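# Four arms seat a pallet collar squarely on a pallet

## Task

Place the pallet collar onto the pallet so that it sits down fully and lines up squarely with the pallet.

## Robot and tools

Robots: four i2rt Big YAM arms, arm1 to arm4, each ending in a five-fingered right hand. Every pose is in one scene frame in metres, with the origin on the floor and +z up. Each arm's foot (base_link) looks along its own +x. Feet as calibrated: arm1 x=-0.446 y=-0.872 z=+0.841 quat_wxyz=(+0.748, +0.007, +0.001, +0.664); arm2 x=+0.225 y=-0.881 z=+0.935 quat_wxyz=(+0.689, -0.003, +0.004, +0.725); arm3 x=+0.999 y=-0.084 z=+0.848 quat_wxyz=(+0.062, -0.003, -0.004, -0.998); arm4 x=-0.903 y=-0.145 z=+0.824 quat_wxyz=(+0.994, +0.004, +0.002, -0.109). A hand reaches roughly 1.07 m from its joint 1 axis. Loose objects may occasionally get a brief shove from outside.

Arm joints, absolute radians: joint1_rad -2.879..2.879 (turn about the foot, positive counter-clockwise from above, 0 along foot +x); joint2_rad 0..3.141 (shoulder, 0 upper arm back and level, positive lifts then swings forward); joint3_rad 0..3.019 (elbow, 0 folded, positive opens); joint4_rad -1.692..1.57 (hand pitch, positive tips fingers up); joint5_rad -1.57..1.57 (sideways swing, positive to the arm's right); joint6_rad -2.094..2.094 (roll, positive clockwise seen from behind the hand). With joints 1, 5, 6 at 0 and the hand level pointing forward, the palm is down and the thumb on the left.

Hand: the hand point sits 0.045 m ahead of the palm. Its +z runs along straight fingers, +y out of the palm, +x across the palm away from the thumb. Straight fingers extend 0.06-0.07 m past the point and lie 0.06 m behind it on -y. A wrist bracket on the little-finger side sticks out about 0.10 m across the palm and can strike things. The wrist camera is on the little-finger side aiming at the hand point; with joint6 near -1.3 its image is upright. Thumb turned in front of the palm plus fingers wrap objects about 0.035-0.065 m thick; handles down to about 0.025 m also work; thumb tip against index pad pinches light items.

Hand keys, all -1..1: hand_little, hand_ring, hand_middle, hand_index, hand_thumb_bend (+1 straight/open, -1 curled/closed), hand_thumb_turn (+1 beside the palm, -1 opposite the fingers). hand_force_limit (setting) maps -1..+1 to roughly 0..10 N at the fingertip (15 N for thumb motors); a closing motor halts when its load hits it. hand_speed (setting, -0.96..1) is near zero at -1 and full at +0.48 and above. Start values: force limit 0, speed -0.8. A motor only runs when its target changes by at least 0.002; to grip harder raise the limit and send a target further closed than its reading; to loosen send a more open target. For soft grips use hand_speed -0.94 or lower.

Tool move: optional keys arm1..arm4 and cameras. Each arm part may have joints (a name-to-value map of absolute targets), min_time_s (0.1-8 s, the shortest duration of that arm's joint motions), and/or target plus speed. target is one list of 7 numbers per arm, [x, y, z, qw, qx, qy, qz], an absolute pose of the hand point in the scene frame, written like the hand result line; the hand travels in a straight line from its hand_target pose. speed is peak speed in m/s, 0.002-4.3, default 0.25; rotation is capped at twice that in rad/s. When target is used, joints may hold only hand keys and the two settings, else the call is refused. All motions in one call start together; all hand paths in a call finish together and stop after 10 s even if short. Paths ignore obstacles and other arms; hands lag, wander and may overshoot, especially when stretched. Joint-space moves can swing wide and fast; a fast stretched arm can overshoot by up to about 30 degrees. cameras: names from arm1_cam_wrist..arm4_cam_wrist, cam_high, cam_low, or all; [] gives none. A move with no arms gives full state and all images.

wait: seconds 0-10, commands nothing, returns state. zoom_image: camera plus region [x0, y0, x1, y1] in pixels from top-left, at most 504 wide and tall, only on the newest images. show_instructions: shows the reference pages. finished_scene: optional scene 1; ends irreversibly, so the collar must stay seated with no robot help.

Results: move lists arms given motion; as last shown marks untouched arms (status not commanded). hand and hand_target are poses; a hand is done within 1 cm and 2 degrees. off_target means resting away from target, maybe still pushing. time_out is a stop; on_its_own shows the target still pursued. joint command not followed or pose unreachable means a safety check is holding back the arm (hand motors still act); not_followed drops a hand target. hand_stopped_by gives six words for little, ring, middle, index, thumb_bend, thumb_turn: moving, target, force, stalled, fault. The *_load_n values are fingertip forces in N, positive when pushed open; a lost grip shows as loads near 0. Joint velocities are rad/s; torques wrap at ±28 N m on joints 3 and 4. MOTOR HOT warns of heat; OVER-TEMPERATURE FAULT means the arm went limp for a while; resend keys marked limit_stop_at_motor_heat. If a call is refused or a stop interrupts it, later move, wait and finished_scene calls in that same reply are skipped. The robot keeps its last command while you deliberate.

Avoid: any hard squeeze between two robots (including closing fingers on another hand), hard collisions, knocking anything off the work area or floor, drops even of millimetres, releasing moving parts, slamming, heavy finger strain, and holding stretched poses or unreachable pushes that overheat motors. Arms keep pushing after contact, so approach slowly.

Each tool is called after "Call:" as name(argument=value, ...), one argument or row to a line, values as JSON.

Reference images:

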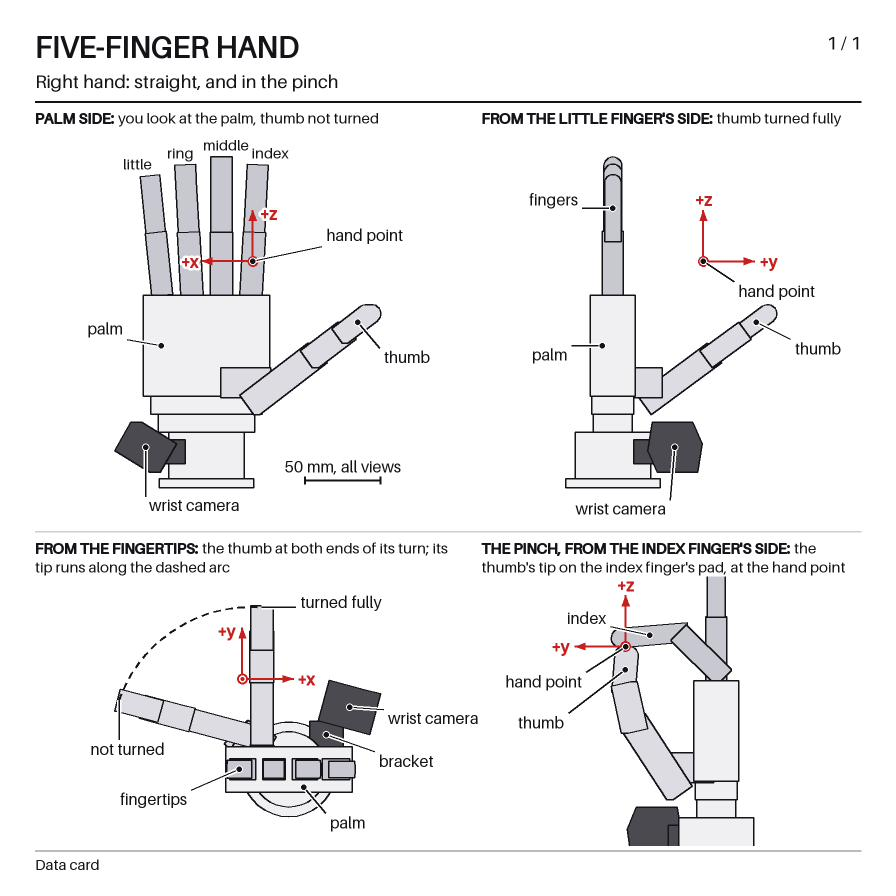

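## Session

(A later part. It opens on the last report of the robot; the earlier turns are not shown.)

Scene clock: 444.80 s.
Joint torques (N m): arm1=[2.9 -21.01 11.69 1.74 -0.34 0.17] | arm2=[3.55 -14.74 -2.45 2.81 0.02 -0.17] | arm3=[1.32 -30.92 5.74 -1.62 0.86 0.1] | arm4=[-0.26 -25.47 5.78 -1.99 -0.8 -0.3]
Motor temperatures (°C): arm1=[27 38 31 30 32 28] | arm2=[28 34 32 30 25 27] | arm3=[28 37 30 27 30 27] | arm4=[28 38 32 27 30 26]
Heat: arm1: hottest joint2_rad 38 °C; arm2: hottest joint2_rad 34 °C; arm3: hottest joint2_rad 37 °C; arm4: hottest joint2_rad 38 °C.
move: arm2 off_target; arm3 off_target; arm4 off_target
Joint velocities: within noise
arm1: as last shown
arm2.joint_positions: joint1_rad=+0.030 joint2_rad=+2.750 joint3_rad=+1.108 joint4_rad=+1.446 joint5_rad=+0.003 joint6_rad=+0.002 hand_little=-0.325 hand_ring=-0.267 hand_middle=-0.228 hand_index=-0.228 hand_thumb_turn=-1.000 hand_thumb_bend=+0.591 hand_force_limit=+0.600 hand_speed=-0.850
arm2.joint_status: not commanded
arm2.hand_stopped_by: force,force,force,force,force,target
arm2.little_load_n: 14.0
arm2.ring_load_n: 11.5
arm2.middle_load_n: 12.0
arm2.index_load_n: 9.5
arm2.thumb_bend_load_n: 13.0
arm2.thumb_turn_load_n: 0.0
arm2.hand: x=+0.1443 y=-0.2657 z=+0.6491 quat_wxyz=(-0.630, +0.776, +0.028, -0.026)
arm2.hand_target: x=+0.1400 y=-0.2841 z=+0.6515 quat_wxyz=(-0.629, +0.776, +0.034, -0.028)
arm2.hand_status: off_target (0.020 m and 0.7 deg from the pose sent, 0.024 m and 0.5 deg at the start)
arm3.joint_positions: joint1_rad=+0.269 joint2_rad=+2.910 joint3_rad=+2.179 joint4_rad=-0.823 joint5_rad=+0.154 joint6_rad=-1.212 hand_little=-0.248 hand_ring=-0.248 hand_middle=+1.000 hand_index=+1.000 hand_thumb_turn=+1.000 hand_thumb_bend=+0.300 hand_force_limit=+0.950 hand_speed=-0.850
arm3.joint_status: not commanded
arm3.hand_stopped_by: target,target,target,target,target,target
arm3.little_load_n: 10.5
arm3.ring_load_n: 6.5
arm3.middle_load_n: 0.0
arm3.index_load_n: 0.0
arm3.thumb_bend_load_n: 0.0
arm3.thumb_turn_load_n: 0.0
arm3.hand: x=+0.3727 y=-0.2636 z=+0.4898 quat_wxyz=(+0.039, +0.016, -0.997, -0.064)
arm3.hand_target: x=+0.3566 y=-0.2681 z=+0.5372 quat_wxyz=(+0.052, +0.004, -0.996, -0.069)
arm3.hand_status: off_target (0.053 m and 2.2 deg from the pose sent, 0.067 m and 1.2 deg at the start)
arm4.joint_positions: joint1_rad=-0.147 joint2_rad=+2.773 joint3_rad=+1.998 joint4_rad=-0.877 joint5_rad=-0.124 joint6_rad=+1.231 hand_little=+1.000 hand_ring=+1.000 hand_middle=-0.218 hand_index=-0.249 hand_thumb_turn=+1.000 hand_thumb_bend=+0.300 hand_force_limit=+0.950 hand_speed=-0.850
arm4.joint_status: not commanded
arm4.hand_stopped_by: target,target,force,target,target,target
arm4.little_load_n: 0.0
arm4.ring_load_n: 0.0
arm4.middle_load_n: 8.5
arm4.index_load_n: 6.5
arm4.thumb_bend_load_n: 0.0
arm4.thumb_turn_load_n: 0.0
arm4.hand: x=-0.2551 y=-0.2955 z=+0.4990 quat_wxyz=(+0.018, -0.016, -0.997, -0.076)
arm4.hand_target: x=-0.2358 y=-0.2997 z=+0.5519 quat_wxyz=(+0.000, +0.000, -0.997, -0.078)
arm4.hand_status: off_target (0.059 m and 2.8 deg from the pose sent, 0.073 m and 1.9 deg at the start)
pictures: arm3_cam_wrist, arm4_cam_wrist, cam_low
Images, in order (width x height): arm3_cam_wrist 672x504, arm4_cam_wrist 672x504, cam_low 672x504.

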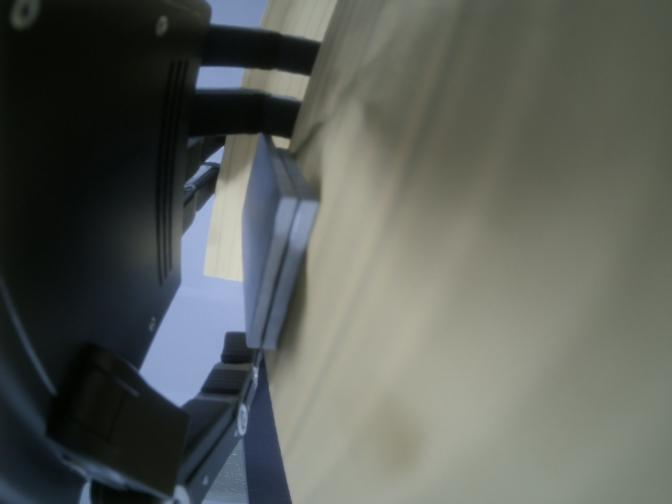

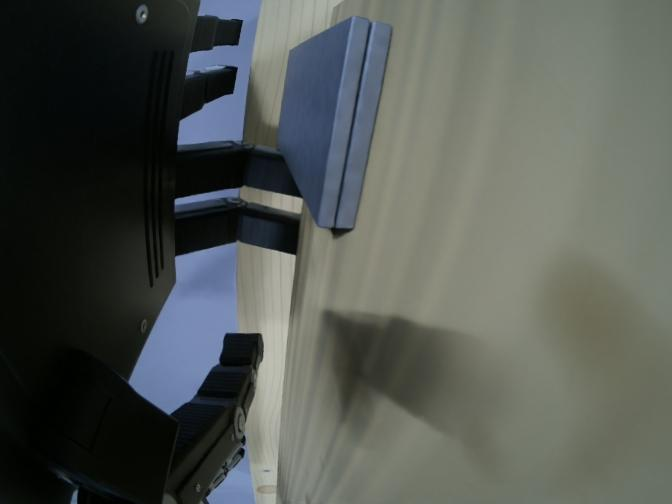

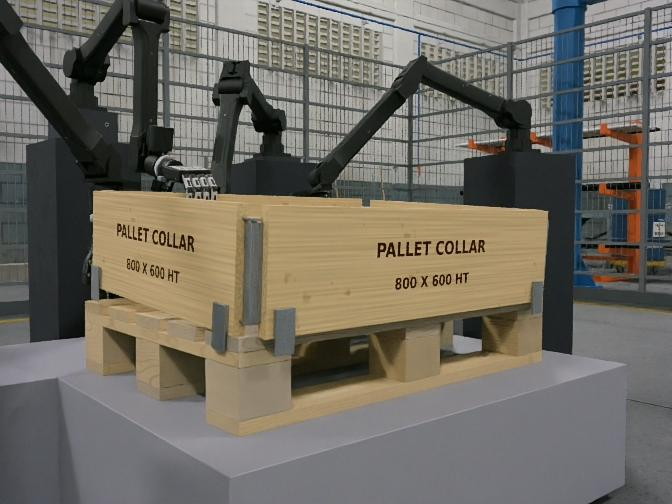

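Call:
move(
  arm3={"target":[0.357,-0.320,0.540,-0.0522,-0.0036,0.9962,0.0697],"speed":0.04},
  arm4={"target":[-0.236,-0.350,0.555,0,0,0.9969,0.0785],"speed":0.04},
  arm2={"target":[0.140,-0.325,0.652,0.629,-0.776,-0.034,0.028],"speed":0.03},
  cameras=["cam_low","arm3_cam_wrist","arm4_cam_wrist"],
)

Call:
zoom_image(
  camera="cam_low",
  region=[60, 260, 380, 440],
)

Call:
zoom_image(
  camera="cam_low",
  region=[190, 290, 310, 380],
)

Scene clock: 446.90 s.
Joint torques (N m): arm1=[3.02 -21.19 11.67 1.73 -0.32 0.17] | arm2=[4.13 -13.45 -7.35 4.27 0.24 -0.15] | arm3=[6.77 -28.04 10.8 -1.61 0.39 0.26] | arm4=[-5.36 -23.24 9.77 -1.99 -0.12 -0.37]
Motor temperatures (°C): arm1=[27 38 31 30 32 28] | arm2=[28 34 32 30 25 27] | arm3=[28 37 30 27 30 27] | arm4=[28 38 32 27 30 26]
Heat: arm1: hottest joint2_rad 38 °C; arm2: hottest joint2_rad 34 °C; arm3: hottest joint2_rad 37 °C; arm4: hottest joint2_rad 38 °C.
move: arm2 off_target; arm3 off_target; arm4 off_target
Joint velocities: within noise
arm1: as last shown
arm1.middle_load_n: -0.5
arm1.index_load_n: -7.5
arm2.joint_positions: joint1_rad=+0.030 joint2_rad=+2.750 joint3_rad=+1.098 joint4_rad=+1.495 joint5_rad=+0.004 joint6_rad=+0.002 hand_little=-0.325 hand_ring=-0.267 hand_middle=-0.227 hand_index=-0.227 hand_thumb_turn=-1.000 hand_thumb_bend=+0.591 hand_force_limit=+0.600 hand_speed=-0.850
arm2.joint_status: not commanded
arm2.hand_stopped_by: force,force,force,force,force,target
arm2.little_load_n: 19.0
arm2.ring_load_n: 15.5
arm2.middle_load_n: 16.0
arm2.index_load_n: 14.5
arm2.thumb_bend_load_n: 13.5
arm2.thumb_turn_load_n: 0.0
arm2.hand: x=+0.1444 y=-0.2652 z=+0.6594 quat_wxyz=(-0.645, +0.763, +0.028, -0.026)
arm2.hand_target: x=+0.1403 y=-0.3184 z=+0.6506 quat_wxyz=(-0.628, +0.777, +0.034, -0.028)
arm2.hand_status: off_target (0.060 m and 2.5 deg from the pose sent, 0.060 m and 0.7 deg at the start)
arm3.joint_positions: joint1_rad=+0.274 joint2_rad=+2.926 joint3_rad=+2.246 joint4_rad=-0.905 joint5_rad=+0.167 joint6_rad=-1.165 hand_little=-0.248 hand_ring=-0.248 hand_middle=+1.000 hand_index=+1.000 hand_thumb_turn=+1.000 hand_thumb_bend=+0.300 hand_force_limit=+0.950 hand_speed=-0.850
arm3.joint_status: not commanded
arm3.hand_stopped_by: target,target,target,target,target,target
arm3.little_load_n: 6.0
arm3.ring_load_n: 6.5
arm3.middle_load_n: 0.0
arm3.index_load_n: 0.0
arm3.thumb_bend_load_n: 0.0
arm3.thumb_turn_load_n: 0.0
arm3.hand: x=+0.3715 y=-0.2676 z=+0.5002 quat_wxyz=(+0.028, -0.004, -0.997, -0.075)
arm3.hand_target: x=+0.3591 y=-0.3192 z=+0.5391 quat_wxyz=(+0.053, +0.004, -0.996, -0.068)
arm3.hand_status: off_target (0.067 m and 2.9 deg from the pose sent, 0.077 m and 2.2 deg at the start)
arm4.joint_positions: joint1_rad=-0.157 joint2_rad=+2.782 joint3_rad=+2.041 joint4_rad=-0.942 joint5_rad=-0.137 joint6_rad=+1.174 hand_little=+1.000 hand_ring=+1.000 hand_middle=-0.218 hand_index=-0.249 hand_thumb_turn=+1.000 hand_thumb_bend=+0.300 hand_force_limit=+0.950 hand_speed=-0.850
arm4.joint_status: not commanded
arm4.hand_stopped_by: target,target,force,target,target,target
arm4.little_load_n: 0.0
arm4.ring_load_n: 0.0
arm4.middle_load_n: 10.0
arm4.index_load_n: 5.0
arm4.thumb_bend_load_n: 0.0
arm4.thumb_turn_load_n: 0.0
arm4.hand: x=-0.2576 y=-0.2982 z=+0.5073 quat_wxyz=(+0.028, +0.006, -0.996, -0.089)
arm4.hand_target: x=-0.2385 y=-0.3492 z=+0.5538 quat_wxyz=(+0.000, -0.001, -0.997, -0.077)
arm4.hand_status: off_target (0.074 m and 3.4 deg from the pose sent, 0.080 m and 2.8 deg at the start)
pictures: arm3_cam_wrist, arm4_cam_wrist, cam_low
Images, in order (width x height): arm3_cam_wrist 672x504, arm4_cam_wrist 672x504, cam_low 672x504.

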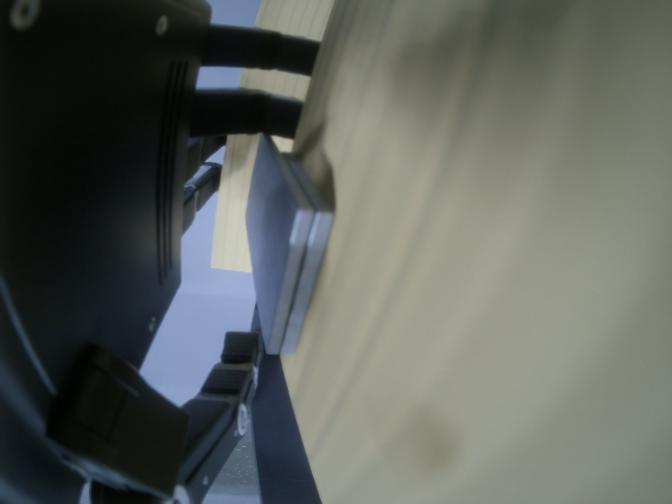

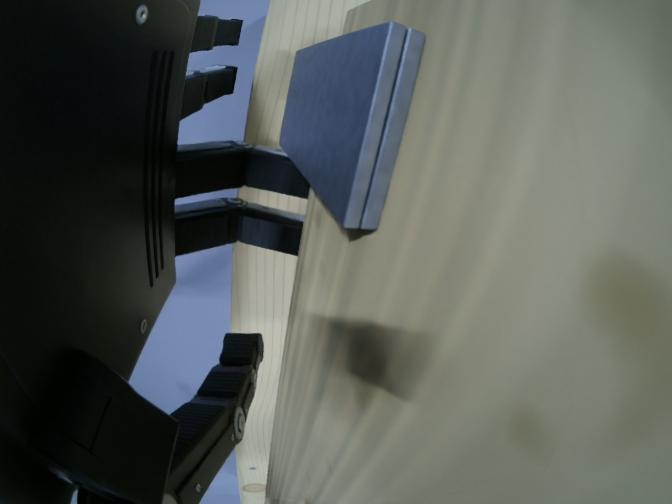

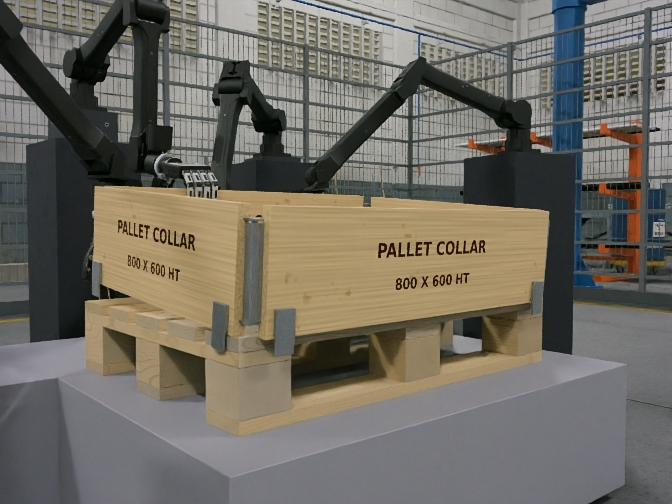

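Scaled by 1.575 from the camera's image (finer frame: 960x720).

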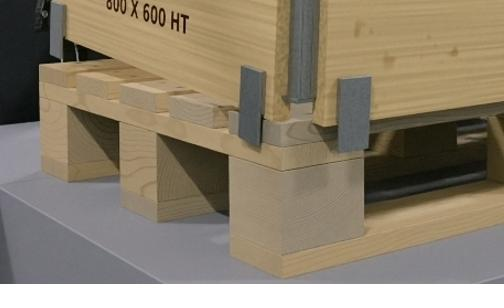

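Scaled by 4.200 from the camera's image (finer frame: 960x720).

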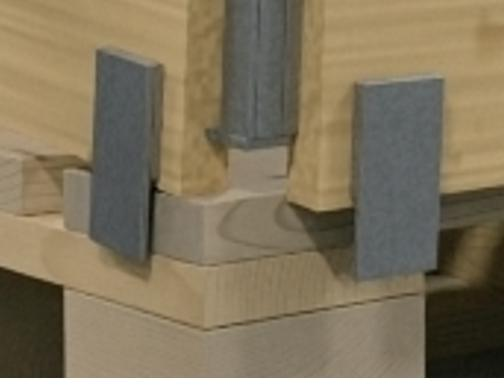

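Call:
move(
  arm3={"target":[0.357,-0.360,0.525,-0.0522,-0.0036,0.9962,0.0697],"speed":0.04},
  arm4={"target":[-0.236,-0.390,0.540,0,0,0.9969,0.0785],"speed":0.04},
  arm2={"target":[0.140,-0.312,0.642,0.629,-0.776,-0.034,0.028],"speed":0.03},
  cameras=["cam_low","arm3_cam_wrist","arm4_cam_wrist"],
)

Call:
zoom_image(
  camera="cam_low",
  region=[190, 290, 310, 380],
)

Scene clock: 449.47 s.
Joint torques (N m): arm1=[3.14 -20.72 11.88 1.52 -0.31 0.15] | arm2=[3.9 -13.63 -5.18 3.48 -0.19 -0.06] | arm3=[8.64 -28.22 12.41 -0.64 -0.32 0.05] | arm4=[-0.5 -19.66 9.46 -0.35 -0.31 -0.08]
Motor temperatures (°C): arm1=[27 38 31 30 32 28] | arm2=[28 34 32 31 25 27] | arm3=[29 37 30 27 29 27] | arm4=[28 38 32 27 30 26]
Heat: arm1: hottest joint2_rad 38 °C; arm2: hottest joint2_rad 34 °C; arm3: hottest joint2_rad 37 °C; arm4: hottest joint2_rad 38 °C.
move: arm2 off_target; arm3 off_target; arm4 off_target
Joint velocities: within noise
arm1: as last shown
arm1.middle_load_n: 0.0
arm1.index_load_n: -7.0
arm1.thumb_turn_load_n: 0.5
arm2.joint_positions: joint1_rad=+0.026 joint2_rad=+2.779 joint3_rad=+1.110 joint4_rad=+1.495 joint5_rad=+0.014 joint6_rad=-0.009 hand_little=-0.325 hand_ring=-0.267 hand_middle=-0.227 hand_index=-0.227 hand_thumb_turn=-1.000 hand_thumb_bend=+0.592 hand_force_limit=+0.600 hand_speed=-0.850
arm2.joint_status: not commanded
arm2.hand_stopped_by: force,force,force,force,force,target
arm2.little_load_n: 17.5
arm2.ring_load_n: 13.5
arm2.middle_load_n: 12.5
arm2.index_load_n: 9.0
arm2.thumb_bend_load_n: 16.0
arm2.thumb_turn_load_n: 0.0
arm2.hand: x=+0.1497 y=-0.2702 z=+0.6449 quat_wxyz=(-0.640, +0.768, +0.028, -0.017)
arm2.hand_target: x=+0.1405 y=-0.3085 z=+0.6410 quat_wxyz=(-0.629, +0.776, +0.034, -0.028)
arm2.hand_status: off_target (0.043 m and 2.1 deg from the pose sent, 0.050 m and 2.5 deg at the start)
arm3.joint_positions: joint1_rad=+0.290 joint2_rad=+3.020 joint3_rad=+2.393 joint4_rad=-1.017 joint5_rad=+0.186 joint6_rad=-1.091 hand_little=-0.249 hand_ring=-0.248 hand_middle=+1.000 hand_index=+1.000 hand_thumb_turn=+1.000 hand_thumb_bend=+0.300 hand_force_limit=+0.950 hand_speed=-0.850
arm3.joint_status: not commanded
arm3.hand_stopped_by: target,target,target,target,target,target
arm3.little_load_n: 0.5
arm3.ring_load_n: 8.0
arm3.middle_load_n: 0.0
arm3.index_load_n: 0.0
arm3.thumb_bend_load_n: 0.0
arm3.thumb_turn_load_n: 0.0
arm3.hand: x=+0.3798 y=-0.2757 z=+0.4851 quat_wxyz=(+0.010, -0.030, -0.995, -0.095)
arm3.hand_target: x=+0.3635 y=-0.3581 z=+0.5263 quat_wxyz=(+0.052, +0.004, -0.996, -0.067)
arm3.hand_status: off_target (0.096 m and 6.8 deg from the pose sent, 0.097 m and 2.9 deg at the start)
arm4.joint_positions: joint1_rad=-0.265 joint2_rad=+2.816 joint3_rad=+2.215 joint4_rad=-1.055 joint5_rad=-0.131 joint6_rad=+1.092 hand_little=+1.000 hand_ring=+1.000 hand_middle=-0.219 hand_index=-0.249 hand_thumb_turn=+1.000 hand_thumb_bend=+0.300 hand_force_limit=+0.950 hand_speed=-0.850
arm4.joint_status: not commanded
arm4.hand_stopped_by: target,target,force,target,target,target
arm4.little_load_n: 0.0
arm4.ring_load_n: 0.0
arm4.middle_load_n: 0.0
arm4.index_load_n: 0.0
arm4.thumb_bend_load_n: 0.5
arm4.thumb_turn_load_n: 0.0
arm4.hand: x=-0.2461 y=-0.3847 z=+0.5345 quat_wxyz=(+0.009, -0.005, -0.997, -0.082)
arm4.hand_target: x=-0.2365 y=-0.3899 z=+0.5401 quat_wxyz=(+0.000, +0.000, -0.997, -0.078)
arm4.hand_status: off_target (0.013 m and 1.3 deg from the pose sent, 0.100 m and 3.4 deg at the start)
pictures: arm3_cam_wrist, arm4_cam_wrist, cam_low
Images, in order (width x height): arm3_cam_wrist 672x504, arm4_cam_wrist 672x504, cam_low 672x504.

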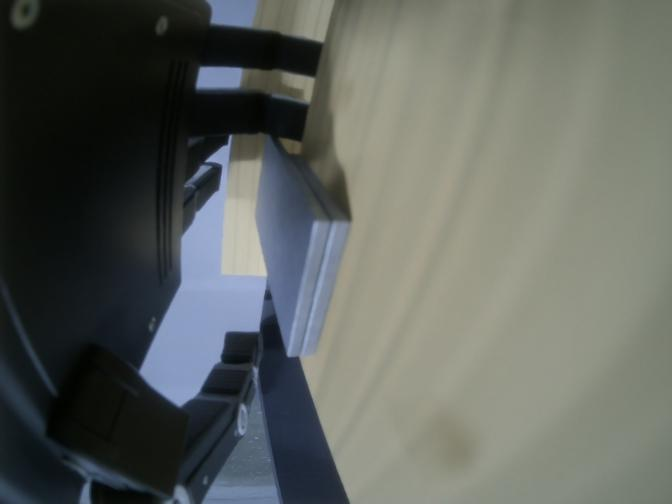

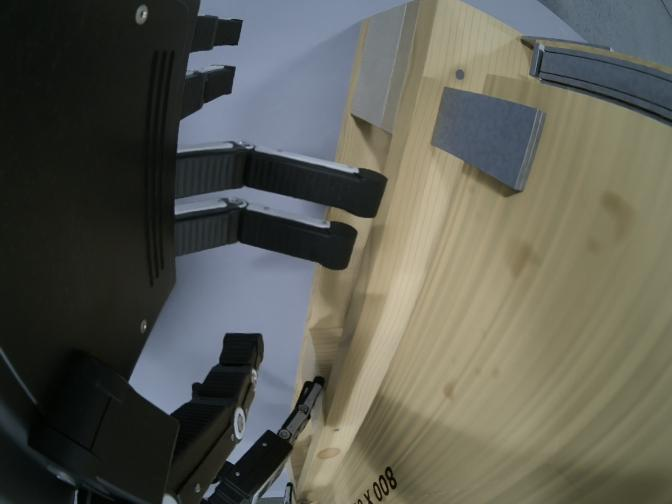

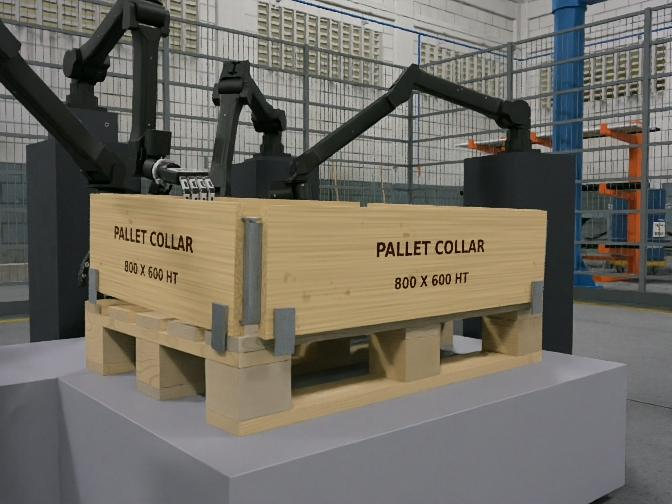

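Scaled by 4.200 from the camera's image (finer frame: 960x720).

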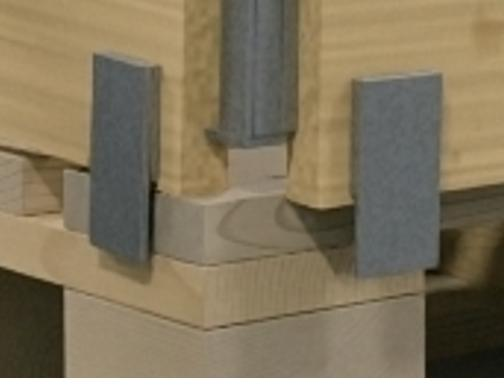

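Call:
move(
  arm3={"target":[0.372,-0.275,0.490,-0.0522,-0.0036,0.9962,0.0697],"speed":0.05},
  arm2={"target":[0.147,-0.277,0.640,0.629,-0.776,-0.034,0.028],"speed":0.03},
  arm4={"target":[-0.236,-0.380,0.500,0,0,0.9969,0.0785],"speed":0.06,"joints":{"hand_index":0.0,"hand_middle":0.0}},
)

Call:
move(
  arm3={"target":[0.370,-0.275,0.472,-0.0522,-0.0036,0.9962,0.0697],"speed":0.04},
  cameras=["cam_low","arm3_cam_wrist","arm4_cam_wrist","cam_high"],
)

Call:
zoom_image(
  camera="cam_low",
  region=[60, 260, 380, 440],
)

Call:
zoom_image(
  camera="cam_low",
  region=[190, 290, 310, 380],
)

Call:
zoom_image(
  camera="cam_low",
  region=[70, 250, 190, 340],
)

Call:
zoom_image(
  camera="cam_low",
  region=[480, 270, 600, 360],
)

Scene clock: 452.10 s.
Joint torques (N m): arm1=[2.32 -20.72 11.73 1.68 -0.3 0.14] | arm2=[3.02 -14.86 -0.76 1.63 -0.2 -0.07] | arm3=[2.2 -27.69 5.82 -0.38 0.12 -0.16] | arm4=[0.38 -19.37 9.35 0.42 -0.32 0.05]
Motor temperatures (°C): arm1=[27 38 31 30 31 28] | arm2=[28 34 32 31 25 27] | arm3=[29 37 30 27 29 27] | arm4=[28 38 32 27 30 26]
Heat: arm1: hottest joint2_rad 38 °C; arm2: hottest joint2_rad 34 °C; arm3: hottest joint2_rad 37 °C; arm4: hottest joint2_rad 38 °C.
move: arm2 done; arm3 off_target; arm4 off_target
Joint velocities: within noise
arm1: as last shown
arm1.thumb_turn_load_n: 0.0
arm2.joint_positions: joint1_rad=+0.017 joint2_rad=+2.783 joint3_rad=+1.124 joint4_rad=+1.470 joint5_rad=-0.007 joint6_rad=-0.011 hand_little=-0.325 hand_ring=-0.267 hand_middle=-0.227 hand_index=-0.228 hand_thumb_turn=-1.000 hand_thumb_bend=+0.592 hand_force_limit=+0.600 hand_speed=-0.850
arm2.joint_status: not commanded
arm2.hand_stopped_by: force,force,force,force,force,target
arm2.little_load_n: 10.0
arm2.ring_load_n: 8.5
arm2.middle_load_n: 8.0
arm2.index_load_n: 6.0
arm2.thumb_bend_load_n: 17.5
arm2.thumb_turn_load_n: 1.0
arm2.hand: x=+0.1511 y=-0.2685 z=+0.6386 quat_wxyz=(-0.633, +0.773, +0.032, -0.022)
arm2.hand_target: x=+0.1471 y=-0.2768 z=+0.6399 quat_wxyz=(-0.629, +0.776, +0.034, -0.028)
arm2.hand_status: done (0.010 m and 0.9 deg from the pose sent, 0.009 m and 2.1 deg at the start)
arm3.joint_positions: joint1_rad=+0.285 joint2_rad=+2.948 joint3_rad=+2.200 joint4_rad=-0.805 joint5_rad=+0.175 joint6_rad=-1.166 hand_little=-0.249 hand_ring=-0.248 hand_middle=+1.000 hand_index=+1.000 hand_thumb_turn=+1.000 hand_thumb_bend=+0.300 hand_force_limit=+0.950 hand_speed=-0.850
arm3.joint_status: not commanded
arm3.hand_stopped_by: target,target,target,target,target,target
arm3.little_load_n: 2.0
arm3.ring_load_n: 3.5
arm3.middle_load_n: 0.0
arm3.index_load_n: 0.0
arm3.thumb_bend_load_n: 0.0
arm3.thumb_turn_load_n: 0.0
arm3.hand: x=+0.3804 y=-0.2698 z=+0.4711 quat_wxyz=(+0.045, +0.001, -0.996, -0.073)
arm3.hand_target: x=+0.3719 y=-0.2750 z=+0.4896 quat_wxyz=(+0.052, +0.004, -0.996, -0.070)
arm3.hand_status: off_target (0.021 m and 0.9 deg from the pose sent, 0.009 m and 6.9 deg at the start)
arm4.joint_positions: joint1_rad=-0.260 joint2_rad=+2.888 joint3_rad=+2.252 joint4_rad=-1.037 joint5_rad=-0.132 joint6_rad=+1.092 hand_little=+1.000 hand_ring=+1.000 hand_middle=+0.000 hand_index=+0.000 hand_thumb_turn=+1.000 hand_thumb_bend=+0.300 hand_force_limit=+0.950 hand_speed=-0.850
arm4.joint_status: all done
arm4.hand_stopped_by: target,target,target,target,target,target
arm4.little_load_n: 0.0
arm4.ring_load_n: 0.0
arm4.middle_load_n: 0.0
arm4.index_load_n: 0.0
arm4.thumb_bend_load_n: 0.0
arm4.thumb_turn_load_n: 0.0
arm4.hand: x=-0.2530 y=-0.3774 z=+0.4966 quat_wxyz=(+0.017, -0.004, -0.996, -0.086)
arm4.hand_target: x=-0.2365 y=-0.3798 z=+0.5007 quat_wxyz=(+0.000, +0.000, -0.997, -0.078)
arm4.hand_status: off_target (0.018 m and 2.2 deg from the pose sent, 0.036 m and 1.3 deg at the start)
pictures: none

Scene clock: 453.07 s.
Joint torques (N m): arm1=[2.61 -21.54 11.86 1.61 -0.3 0.17] | arm2=[2.73 -14.92 -0.81 1.55 -0.21 -0.09] | arm3=[1.55 -23.94 9.42 -0.29 0.13 -0.11] | arm4=[0.38 -19.37 9.35 0.43 -0.32 0.05]
Motor temperatures (°C): arm1=[27 38 31 30 31 28] | arm2=[28 34 32 31 25 27] | arm3=[29 37 30 27 29 27] | arm4=[28 38 32 27 30 26]
Heat: arm1: hottest joint2_rad 38 °C; arm2: hottest joint2_rad 34 °C; arm3: hottest joint2_rad 37 °C; arm4: hottest joint2_rad 38 °C.
move: arm3 off_target
Joint velocities: within noise
arm1, arm2, arm4: as last shown
arm1.middle_load_n: -0.5
arm1.thumb_turn_load_n: 0.5
arm2.ring_load_n: 8.0
arm2.thumb_bend_load_n: 18.0
arm3.joint_positions: joint1_rad=+0.285 joint2_rad=+2.950 joint3_rad=+2.203 joint4_rad=-0.805 joint5_rad=+0.175 joint6_rad=-1.167 hand_little=-0.249 hand_ring=-0.249 hand_middle=+1.000 hand_index=+1.000 hand_thumb_turn=+1.000 hand_thumb_bend=+0.300 hand_force_limit=+0.950 hand_speed=-0.850
arm3.joint_status: not commanded
arm3.hand_stopped_by: target,target,target,target,target,target
arm3.little_load_n: 1.0
arm3.ring_load_n: 2.5
arm3.middle_load_n: 0.0
arm3.index_load_n: 0.0
arm3.thumb_bend_load_n: 0.0
arm3.thumb_turn_load_n: 0.0
arm3.hand: x=+0.3797 y=-0.2701 z=+0.4707 quat_wxyz=(+0.046, +0.001, -0.996, -0.073)
arm3.hand_target: x=+0.3702 y=-0.2750 z=+0.4724 quat_wxyz=(+0.053, +0.004, -0.996, -0.069)
arm3.hand_status: off_target (0.011 m and 0.8 deg from the pose sent, 0.012 m and 0.9 deg at the start)
pictures: arm3_cam_wrist, arm4_cam_wrist, cam_high, cam_low
Images, in order (width x height): arm3_cam_wrist 672x504, arm4_cam_wrist 672x504, cam_high 672x504, cam_low 672x504.

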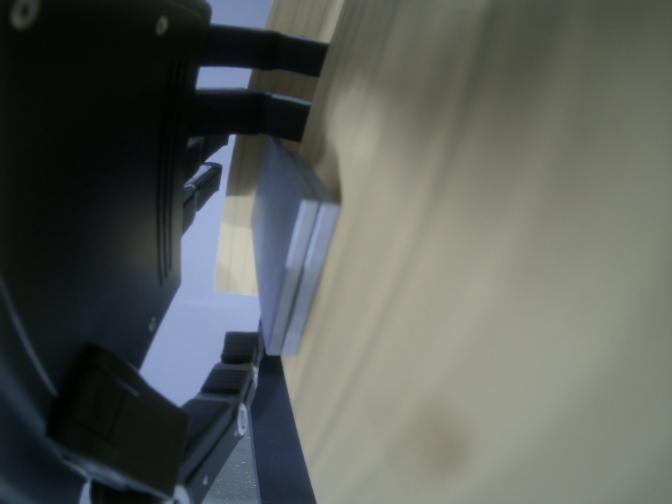

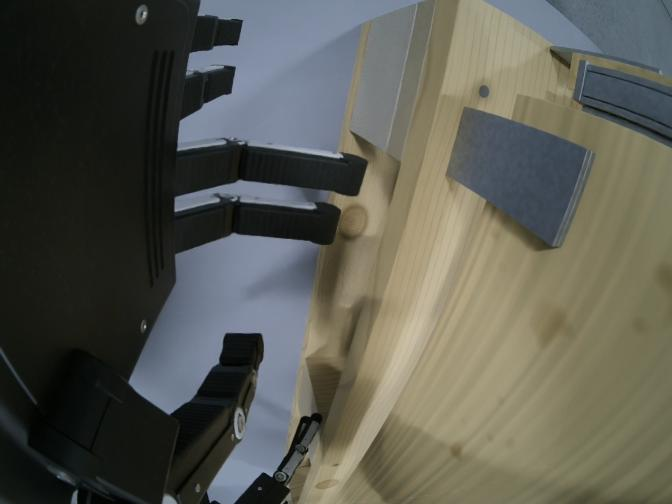

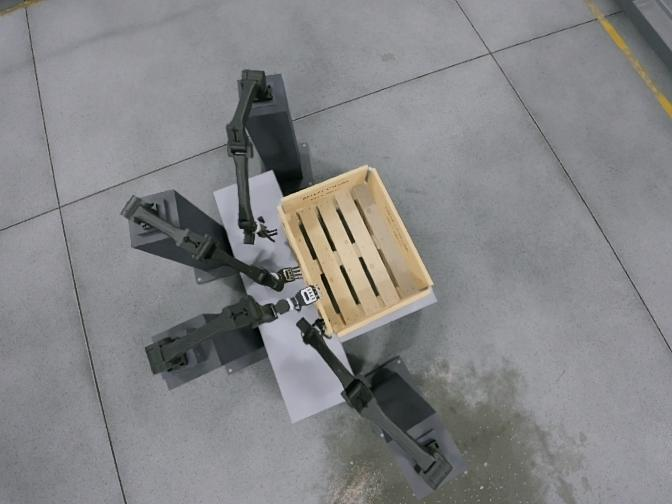

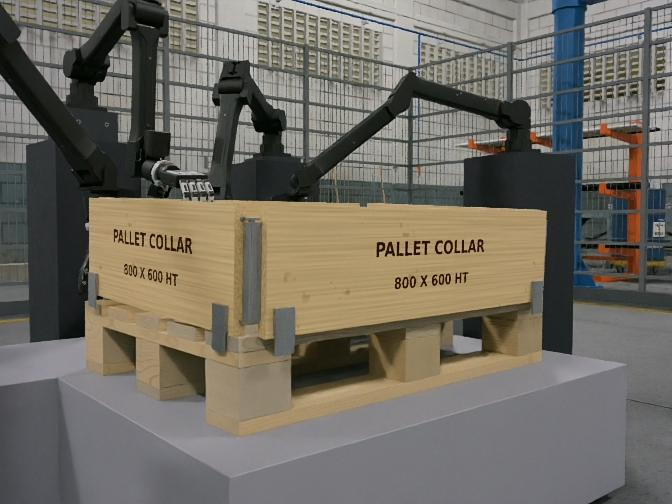

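Scaled by 1.575 from the camera's image (finer frame: 960x720).

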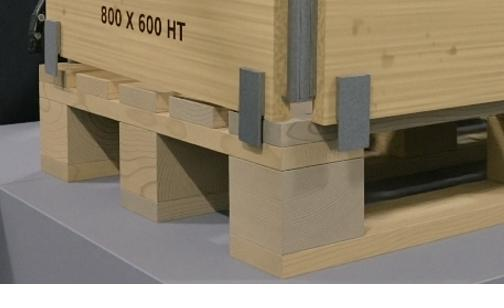

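Scaled by 4.200 from the camera's image (finer frame: 960x720).

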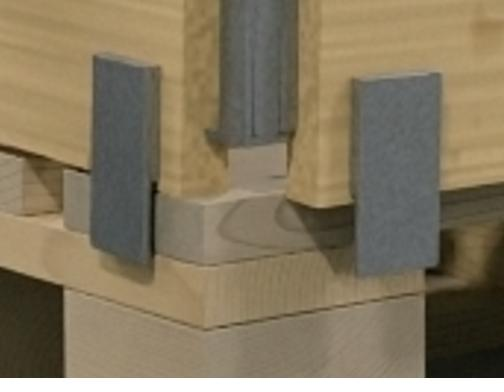

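Scaled by 4.200 from the camera's image (finer frame: 960x720).

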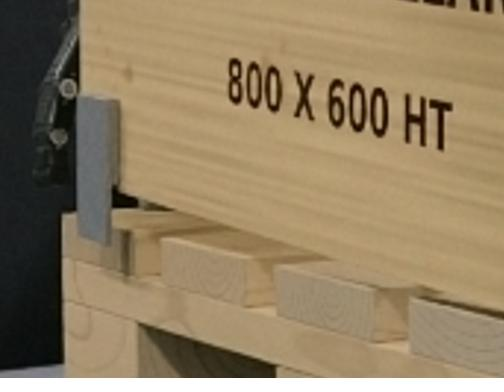

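Scaled by 4.200 from the camera's image (finer frame: 960x720).

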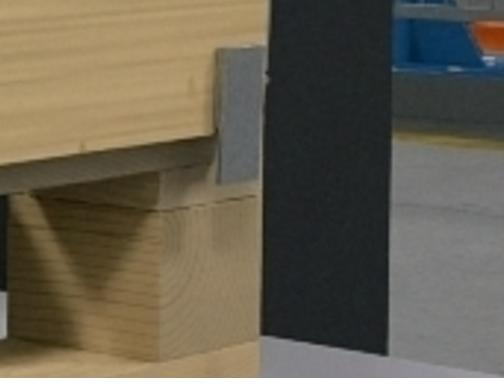

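Call:
zoom_image(
  camera="arm4_cam_wrist",
  region=[320, 40, 620, 265],
)

Scaled by 1.680 from the camera's image (finer frame: 960x720).

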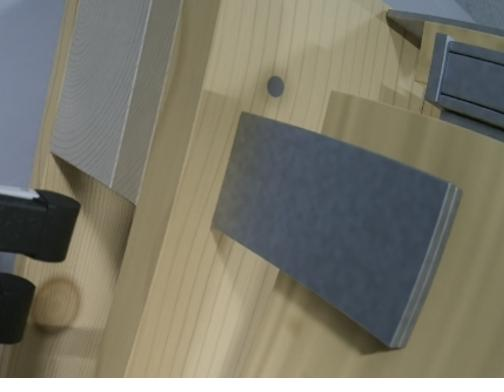

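Call:
move(
  arm3={"target":[0.370,-0.335,0.474,-0.0522,-0.0036,0.9962,0.0697],"speed":0.08,"joints":{"hand_ring":0.0,"hand_little":0.0,"hand_speed":-0.2}},
  cameras=["arm3_cam_wrist"],
)

Call:
zoom_image(
  camera="arm3_cam_wrist",
  region=[280, 100, 580, 345],
)

Scene clock: 456.13 s.
Joint torques (N m): arm1=[2.9 -20.66 11.69 1.55 -0.33 0.15] | arm2=[3.02 -15.03 -0.77 1.57 -0.18 -0.07] | arm3=[1.55 -23.77 10.04 -0.38 0.23 -0.07] | arm4=[0.32 -19.43 9.35 0.43 -0.32 0.05]
Motor temperatures (°C): arm1=[27 38 31 30 31 28] | arm2=[28 34 32 30 25 27] | arm3=[28 37 30 27 29 27] | arm4=[28 38 33 27 29 26]
Heat: arm1: hottest joint2_rad 38 °C; arm2: hottest joint2_rad 34 °C; arm3: hottest joint2_rad 37 °C; arm4: hottest joint2_rad 38 °C.
move: arm3 off_target
Joint velocities: within noise
arm1, arm2, arm4: as last shown
arm1.middle_load_n: 0.0
arm1.thumb_turn_load_n: 0.0
arm2.joint_positions: joint1_rad=+0.017 joint2_rad=+2.783 joint3_rad=+1.124 joint4_rad=+1.470 joint5_rad=-0.008 joint6_rad=-0.011 hand_little=-0.325 hand_ring=-0.267 hand_middle=-0.227 hand_index=-0.228 hand_thumb_turn=-1.000 hand_thumb_bend=+0.592 hand_force_limit=+0.600 hand_speed=-0.850
arm2.little_load_n: 9.5
arm2.hand: x=+0.1509 y=-0.2685 z=+0.6385 quat_wxyz=(-0.633, +0.773, +0.032, -0.022)
arm3.joint_positions: joint1_rad=+0.357 joint2_rad=+3.019 joint3_rad=+2.416 joint4_rad=-0.934 joint5_rad=+0.174 joint6_rad=-1.104 hand_little=+0.000 hand_ring=+0.000 hand_middle=+1.000 hand_index=+1.000 hand_thumb_turn=+1.000 hand_thumb_bend=+0.300 hand_force_limit=+0.950 hand_speed=-0.200
arm3.joint_status: all done
arm3.hand_stopped_by: target,target,target,target,target,target
arm3.little_load_n: 0.0
arm3.ring_load_n: 0.0
arm3.middle_load_n: 0.0
arm3.index_load_n: 0.0
arm3.thumb_bend_load_n: 0.0
arm3.thumb_turn_load_n: 0.0
arm3.hand: x=+0.3655 y=-0.3338 z=+0.4860 quat_wxyz=(+0.057, +0.005, -0.996, -0.066)
arm3.hand_target: x=+0.3702 y=-0.3348 z=+0.4744 quat_wxyz=(+0.053, +0.004, -0.996, -0.069)
arm3.hand_status: off_target (0.013 m and 0.8 deg from the pose sent, 0.066 m and 0.8 deg at the start)
Images, in order (width x height): arm3_cam_wrist 672x504.

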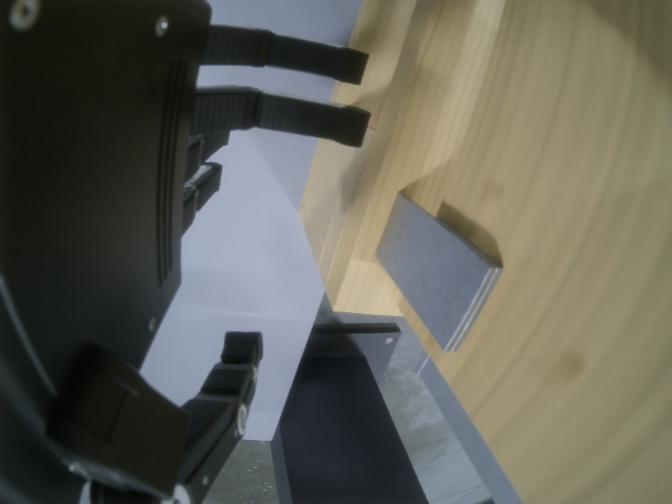

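Scaled by 1.680 from the camera's image (finer frame: 960x720).

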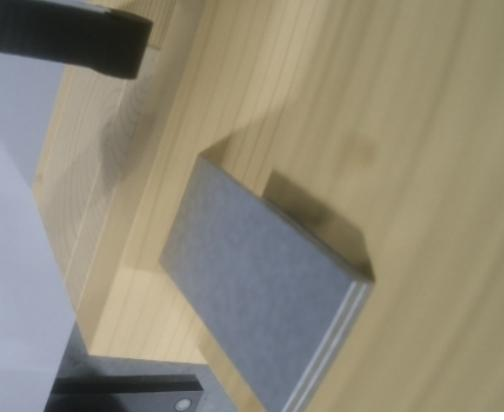

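Call:
move(
  arm1={"target":[-0.010,-0.440,0.440,0.3827,-0.9239,0,0],"speed":0.1},
  arm4={"target":[-0.236,-0.360,0.500,0,0,0.9969,0.0785],"speed":0.08},
)

Call:
move(
  arm1={"target":[0.010,-0.430,0.410,0.5,-0.866,0,0],"speed":0.12,"joints":{"hand_speed":0.0,"hand_little":-1,"hand_ring":-1,"hand_middle":-1,"hand_index":-1}},
  arm3={"target":[0.362,-0.325,0.472,-0.0522,-0.0036,0.9962,0.0697],"speed":0.06},
  arm4={"target":[-0.236,-0.300,0.492,0,0,0.9969,0.0785],"speed":0.06},
  cameras=["arm1_cam_wrist","arm3_cam_wrist","arm4_cam_wrist"],
)

Scene clock: 458.73 s.
Joint torques (N m): arm1=[-0.26 -21.77 4.19 1.47 -0.59 -0.11] | arm2=[2.73 -15.15 -0.83 1.58 -0.17 -0.08] | arm3=[2.32 -23.36 9.91 -0.5 0.27 -0.02] | arm4=[0.32 -21.36 6.41 0.47 -0.32 0.14]
Motor temperatures (°C): arm1=[27 38 31 30 31 28] | arm2=[28 34 32 30 25 27] | arm3=[28 37 30 27 29 27] | arm4=[28 38 33 27 29 26]
Heat: arm1: hottest joint2_rad 38 °C; arm2: hottest joint2_rad 34 °C; arm3: hottest joint2_rad 37 °C; arm4: hottest joint2_rad 38 °C.
move: arm1 done; arm4 off_target
Joint velocities: within noise
arm1.joint_positions: joint1_rad=-0.833 joint2_rad=+2.793 joint3_rad=+1.590 joint4_rad=+0.141 joint5_rad=-0.599 joint6_rad=-0.779 hand_little=+1.000 hand_ring=+0.950 hand_middle=+0.850 hand_index=+0.969 hand_thumb_turn=-1.000 hand_thumb_bend=+0.900 hand_force_limit=+0.700 hand_speed=-0.200
arm1.joint_status: not commanded
arm1.hand_stopped_by: target,target,target,target,target,target
arm1.little_load_n: 0.0
arm1.ring_load_n: 0.0
arm1.middle_load_n: 0.0
arm1.index_load_n: 0.0
arm1.thumb_bend_load_n: 0.0
arm1.thumb_turn_load_n: 0.0
arm1.hand: x=-0.0130 y=-0.4448 z=+0.4332 quat_wxyz=(-0.377, +0.926, -0.008, -0.007)
arm1.hand_target: x=-0.0100 y=-0.4399 z=+0.4400 quat_wxyz=(-0.383, +0.924, +0.000, +0.000)
arm1.hand_status: done (0.009 m and 1.4 deg from the pose sent, 0.051 m and 4.4 deg at the start)
arm2, arm3: as last shown
arm2.little_load_n: 10.0
arm2.ring_load_n: 8.5
arm3.joint_positions: joint1_rad=+0.357 joint2_rad=+3.019 joint3_rad=+2.417 joint4_rad=-0.935 joint5_rad=+0.174 joint6_rad=-1.104 hand_little=+0.000 hand_ring=+0.000 hand_middle=+1.000 hand_index=+1.000 hand_thumb_turn=+1.000 hand_thumb_bend=+0.300 hand_force_limit=+0.950 hand_speed=-0.200
arm3.hand: x=+0.3652 y=-0.3340 z=+0.4863 quat_wxyz=(+0.057, +0.005, -0.996, -0.065)
arm3.hand_target: x=+0.3702 y=-0.3347 z=+0.4744 quat_wxyz=(+0.053, +0.004, -0.996, -0.069)
arm4.joint_positions: joint1_rad=-0.234 joint2_rad=+2.888 joint3_rad=+2.231 joint4_rad=-1.000 joint5_rad=-0.134 joint6_rad=+1.109 hand_little=+1.000 hand_ring=+1.000 hand_middle=+0.000 hand_index=+0.000 hand_thumb_turn=+1.000 hand_thumb_bend=+0.300 hand_force_limit=+0.950 hand_speed=-0.850
arm4.joint_status: not commanded
arm4.hand_stopped_by: target,target,target,target,target,target
arm4.little_load_n: 0.0
arm4.ring_load_n: 0.0
arm4.middle_load_n: 0.0
arm4.index_load_n: 0.0
arm4.thumb_bend_load_n: 0.0
arm4.thumb_turn_load_n: 0.0
arm4.hand: x=-0.2469 y=-0.3598 z=+0.4898 quat_wxyz=(+0.011, +0.001, -0.996, -0.083)
arm4.hand_target: x=-0.2360 y=-0.3600 z=+0.5002 quat_wxyz=(+0.000, +0.000, -0.997, -0.079)
arm4.hand_status: off_target (0.015 m and 1.4 deg from the pose sent, 0.025 m and 2.2 deg at the start)
pictures: none

Scene clock: 460.53 s.
Joint torques (N m): arm1=[-0.62 -18.32 6.68 1.68 -0.64 0.09] | arm2=[2.96 -14.74 -0.81 1.62 -0.18 -0.08] | arm3=[0.09 -23.82 9.98 -0.32 0.22 -0.19] | arm4=[0.26 -20.66 5.68 0.55 -0.24 0.14]
Motor temperatures (°C): arm1=[27 38 31 30 31 28] | arm2=[28 34 32 30 25 27] | arm3=[28 37 30 27 29 27] | arm4=[28 38 33 27 29 26]
Heat: arm1: hottest joint2_rad 38 °C; arm2: hottest joint2_rad 34 °C; arm3: hottest joint2_rad 37 °C; arm4: hottest joint2_rad 38 °C.
move: arm1 off_target; arm3 off_target; arm4 off_target
Joint velocities: within noise
arm1.joint_positions: joint1_rad=-0.891 joint2_rad=+2.912 joint3_rad=+1.662 joint4_rad=+0.405 joint5_rad=-0.817 joint6_rad=-0.702 hand_little=-1.000 hand_ring=-1.000 hand_middle=-1.000 hand_index=-1.000 hand_thumb_turn=-1.000 hand_thumb_bend=+0.900 hand_force_limit=+0.700 hand_speed=+0.000
arm1.joint_status: all done
arm1.hand_stopped_by: target,target,target,target,target,target
arm1.little_load_n: 0.5
arm1.ring_load_n: 0.0
arm1.middle_load_n: 0.0
arm1.index_load_n: 0.5
arm1.thumb_bend_load_n: 0.0
arm1.thumb_turn_load_n: 0.0
arm1.hand: x=+0.0076 y=-0.4277 z=+0.4208 quat_wxyz=(-0.497, +0.868, +0.004, -0.002)
arm1.hand_target: x=+0.0097 y=-0.4302 z=+0.4103 quat_wxyz=(-0.500, +0.866, +0.000, +0.000)
arm1.hand_status: off_target (0.011 m and 0.6 deg from the pose sent, 0.036 m and 15.8 deg at the start)
arm2: as last shown
arm2.little_load_n: 9.5
arm2.thumb_turn_load_n: 0.5
arm3.joint_positions: joint1_rad=+0.357 joint2_rad=+3.034 joint3_rad=+2.445 joint4_rad=-0.944 joint5_rad=+0.174 joint6_rad=-1.105 hand_little=+0.000 hand_ring=+0.000 hand_middle=+1.000 hand_index=+1.000 hand_thumb_turn=+1.000 hand_thumb_bend=+0.300 hand_force_limit=+0.950 hand_speed=-0.200
arm3.joint_status: not commanded
arm3.hand_stopped_by: target,target,target,target,target,target
arm3.little_load_n: 0.0
arm3.ring_load_n: 0.0
arm3.middle_load_n: 0.0
arm3.index_load_n: 0.0
arm3.thumb_bend_load_n: 0.0
arm3.thumb_turn_load_n: 0.0
arm3.hand: x=+0.3621 y=-0.3355 z=+0.4847 quat_wxyz=(+0.059, +0.006, -0.996, -0.065)
arm3.hand_target: x=+0.3624 y=-0.3249 z=+0.4724 quat_wxyz=(+0.053, +0.004, -0.996, -0.069)
arm3.hand_status: off_target (0.017 m and 1.0 deg from the pose sent, 0.017 m and 0.8 deg at the start)
arm4.joint_positions: joint1_rad=-0.154 joint2_rad=+2.837 joint3_rad=+2.093 joint4_rad=-0.898 joint5_rad=-0.141 joint6_rad=+1.188 hand_little=+1.000 hand_ring=+1.000 hand_middle=+0.000 hand_index=+0.000 hand_thumb_turn=+1.000 hand_thumb_bend=+0.300 hand_force_limit=+0.950 hand_speed=-0.850
arm4.joint_status: not commanded
arm4.hand_stopped_by: target,target,target,target,target,target
arm4.little_load_n: 0.0
arm4.ring_load_n: 0.0
arm4.middle_load_n: 0.0
arm4.index_load_n: -0.5
arm4.thumb_bend_load_n: 0.0
arm4.thumb_turn_load_n: 0.0
arm4.hand: x=-0.2439 y=-0.3004 z=+0.4848 quat_wxyz=(+0.009, +0.002, -0.997, -0.082)
arm4.hand_target: x=-0.2359 y=-0.2999 z=+0.4921 quat_wxyz=(+0.000, +0.000, -0.997, -0.079)
arm4.hand_status: off_target (0.011 m and 1.1 deg from the pose sent, 0.061 m and 1.4 deg at the start)
Images, in order (width x height): arm1_cam_wrist 672x504, arm3_cam_wrist 672x504, arm4_cam_wrist 672x504.

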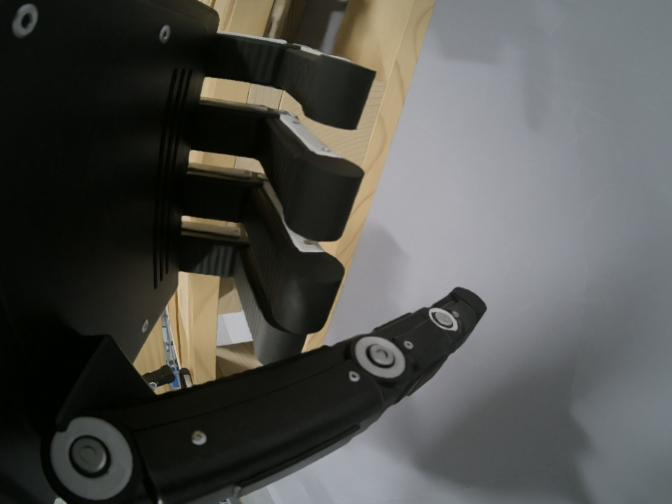

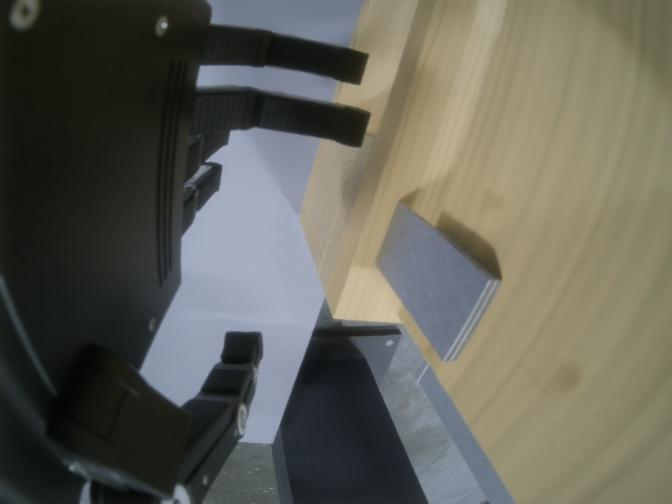

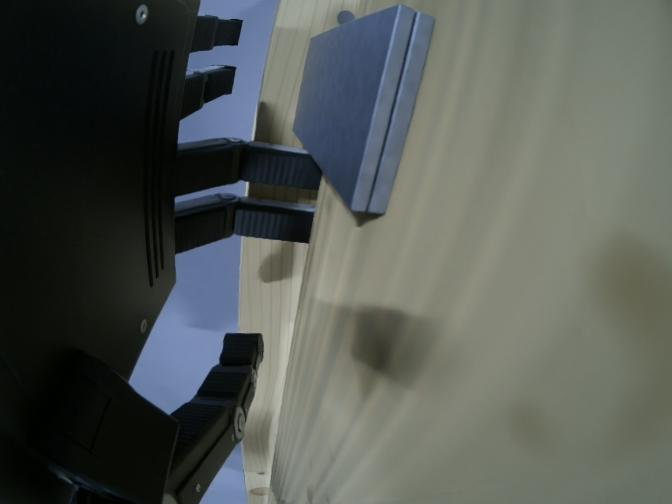

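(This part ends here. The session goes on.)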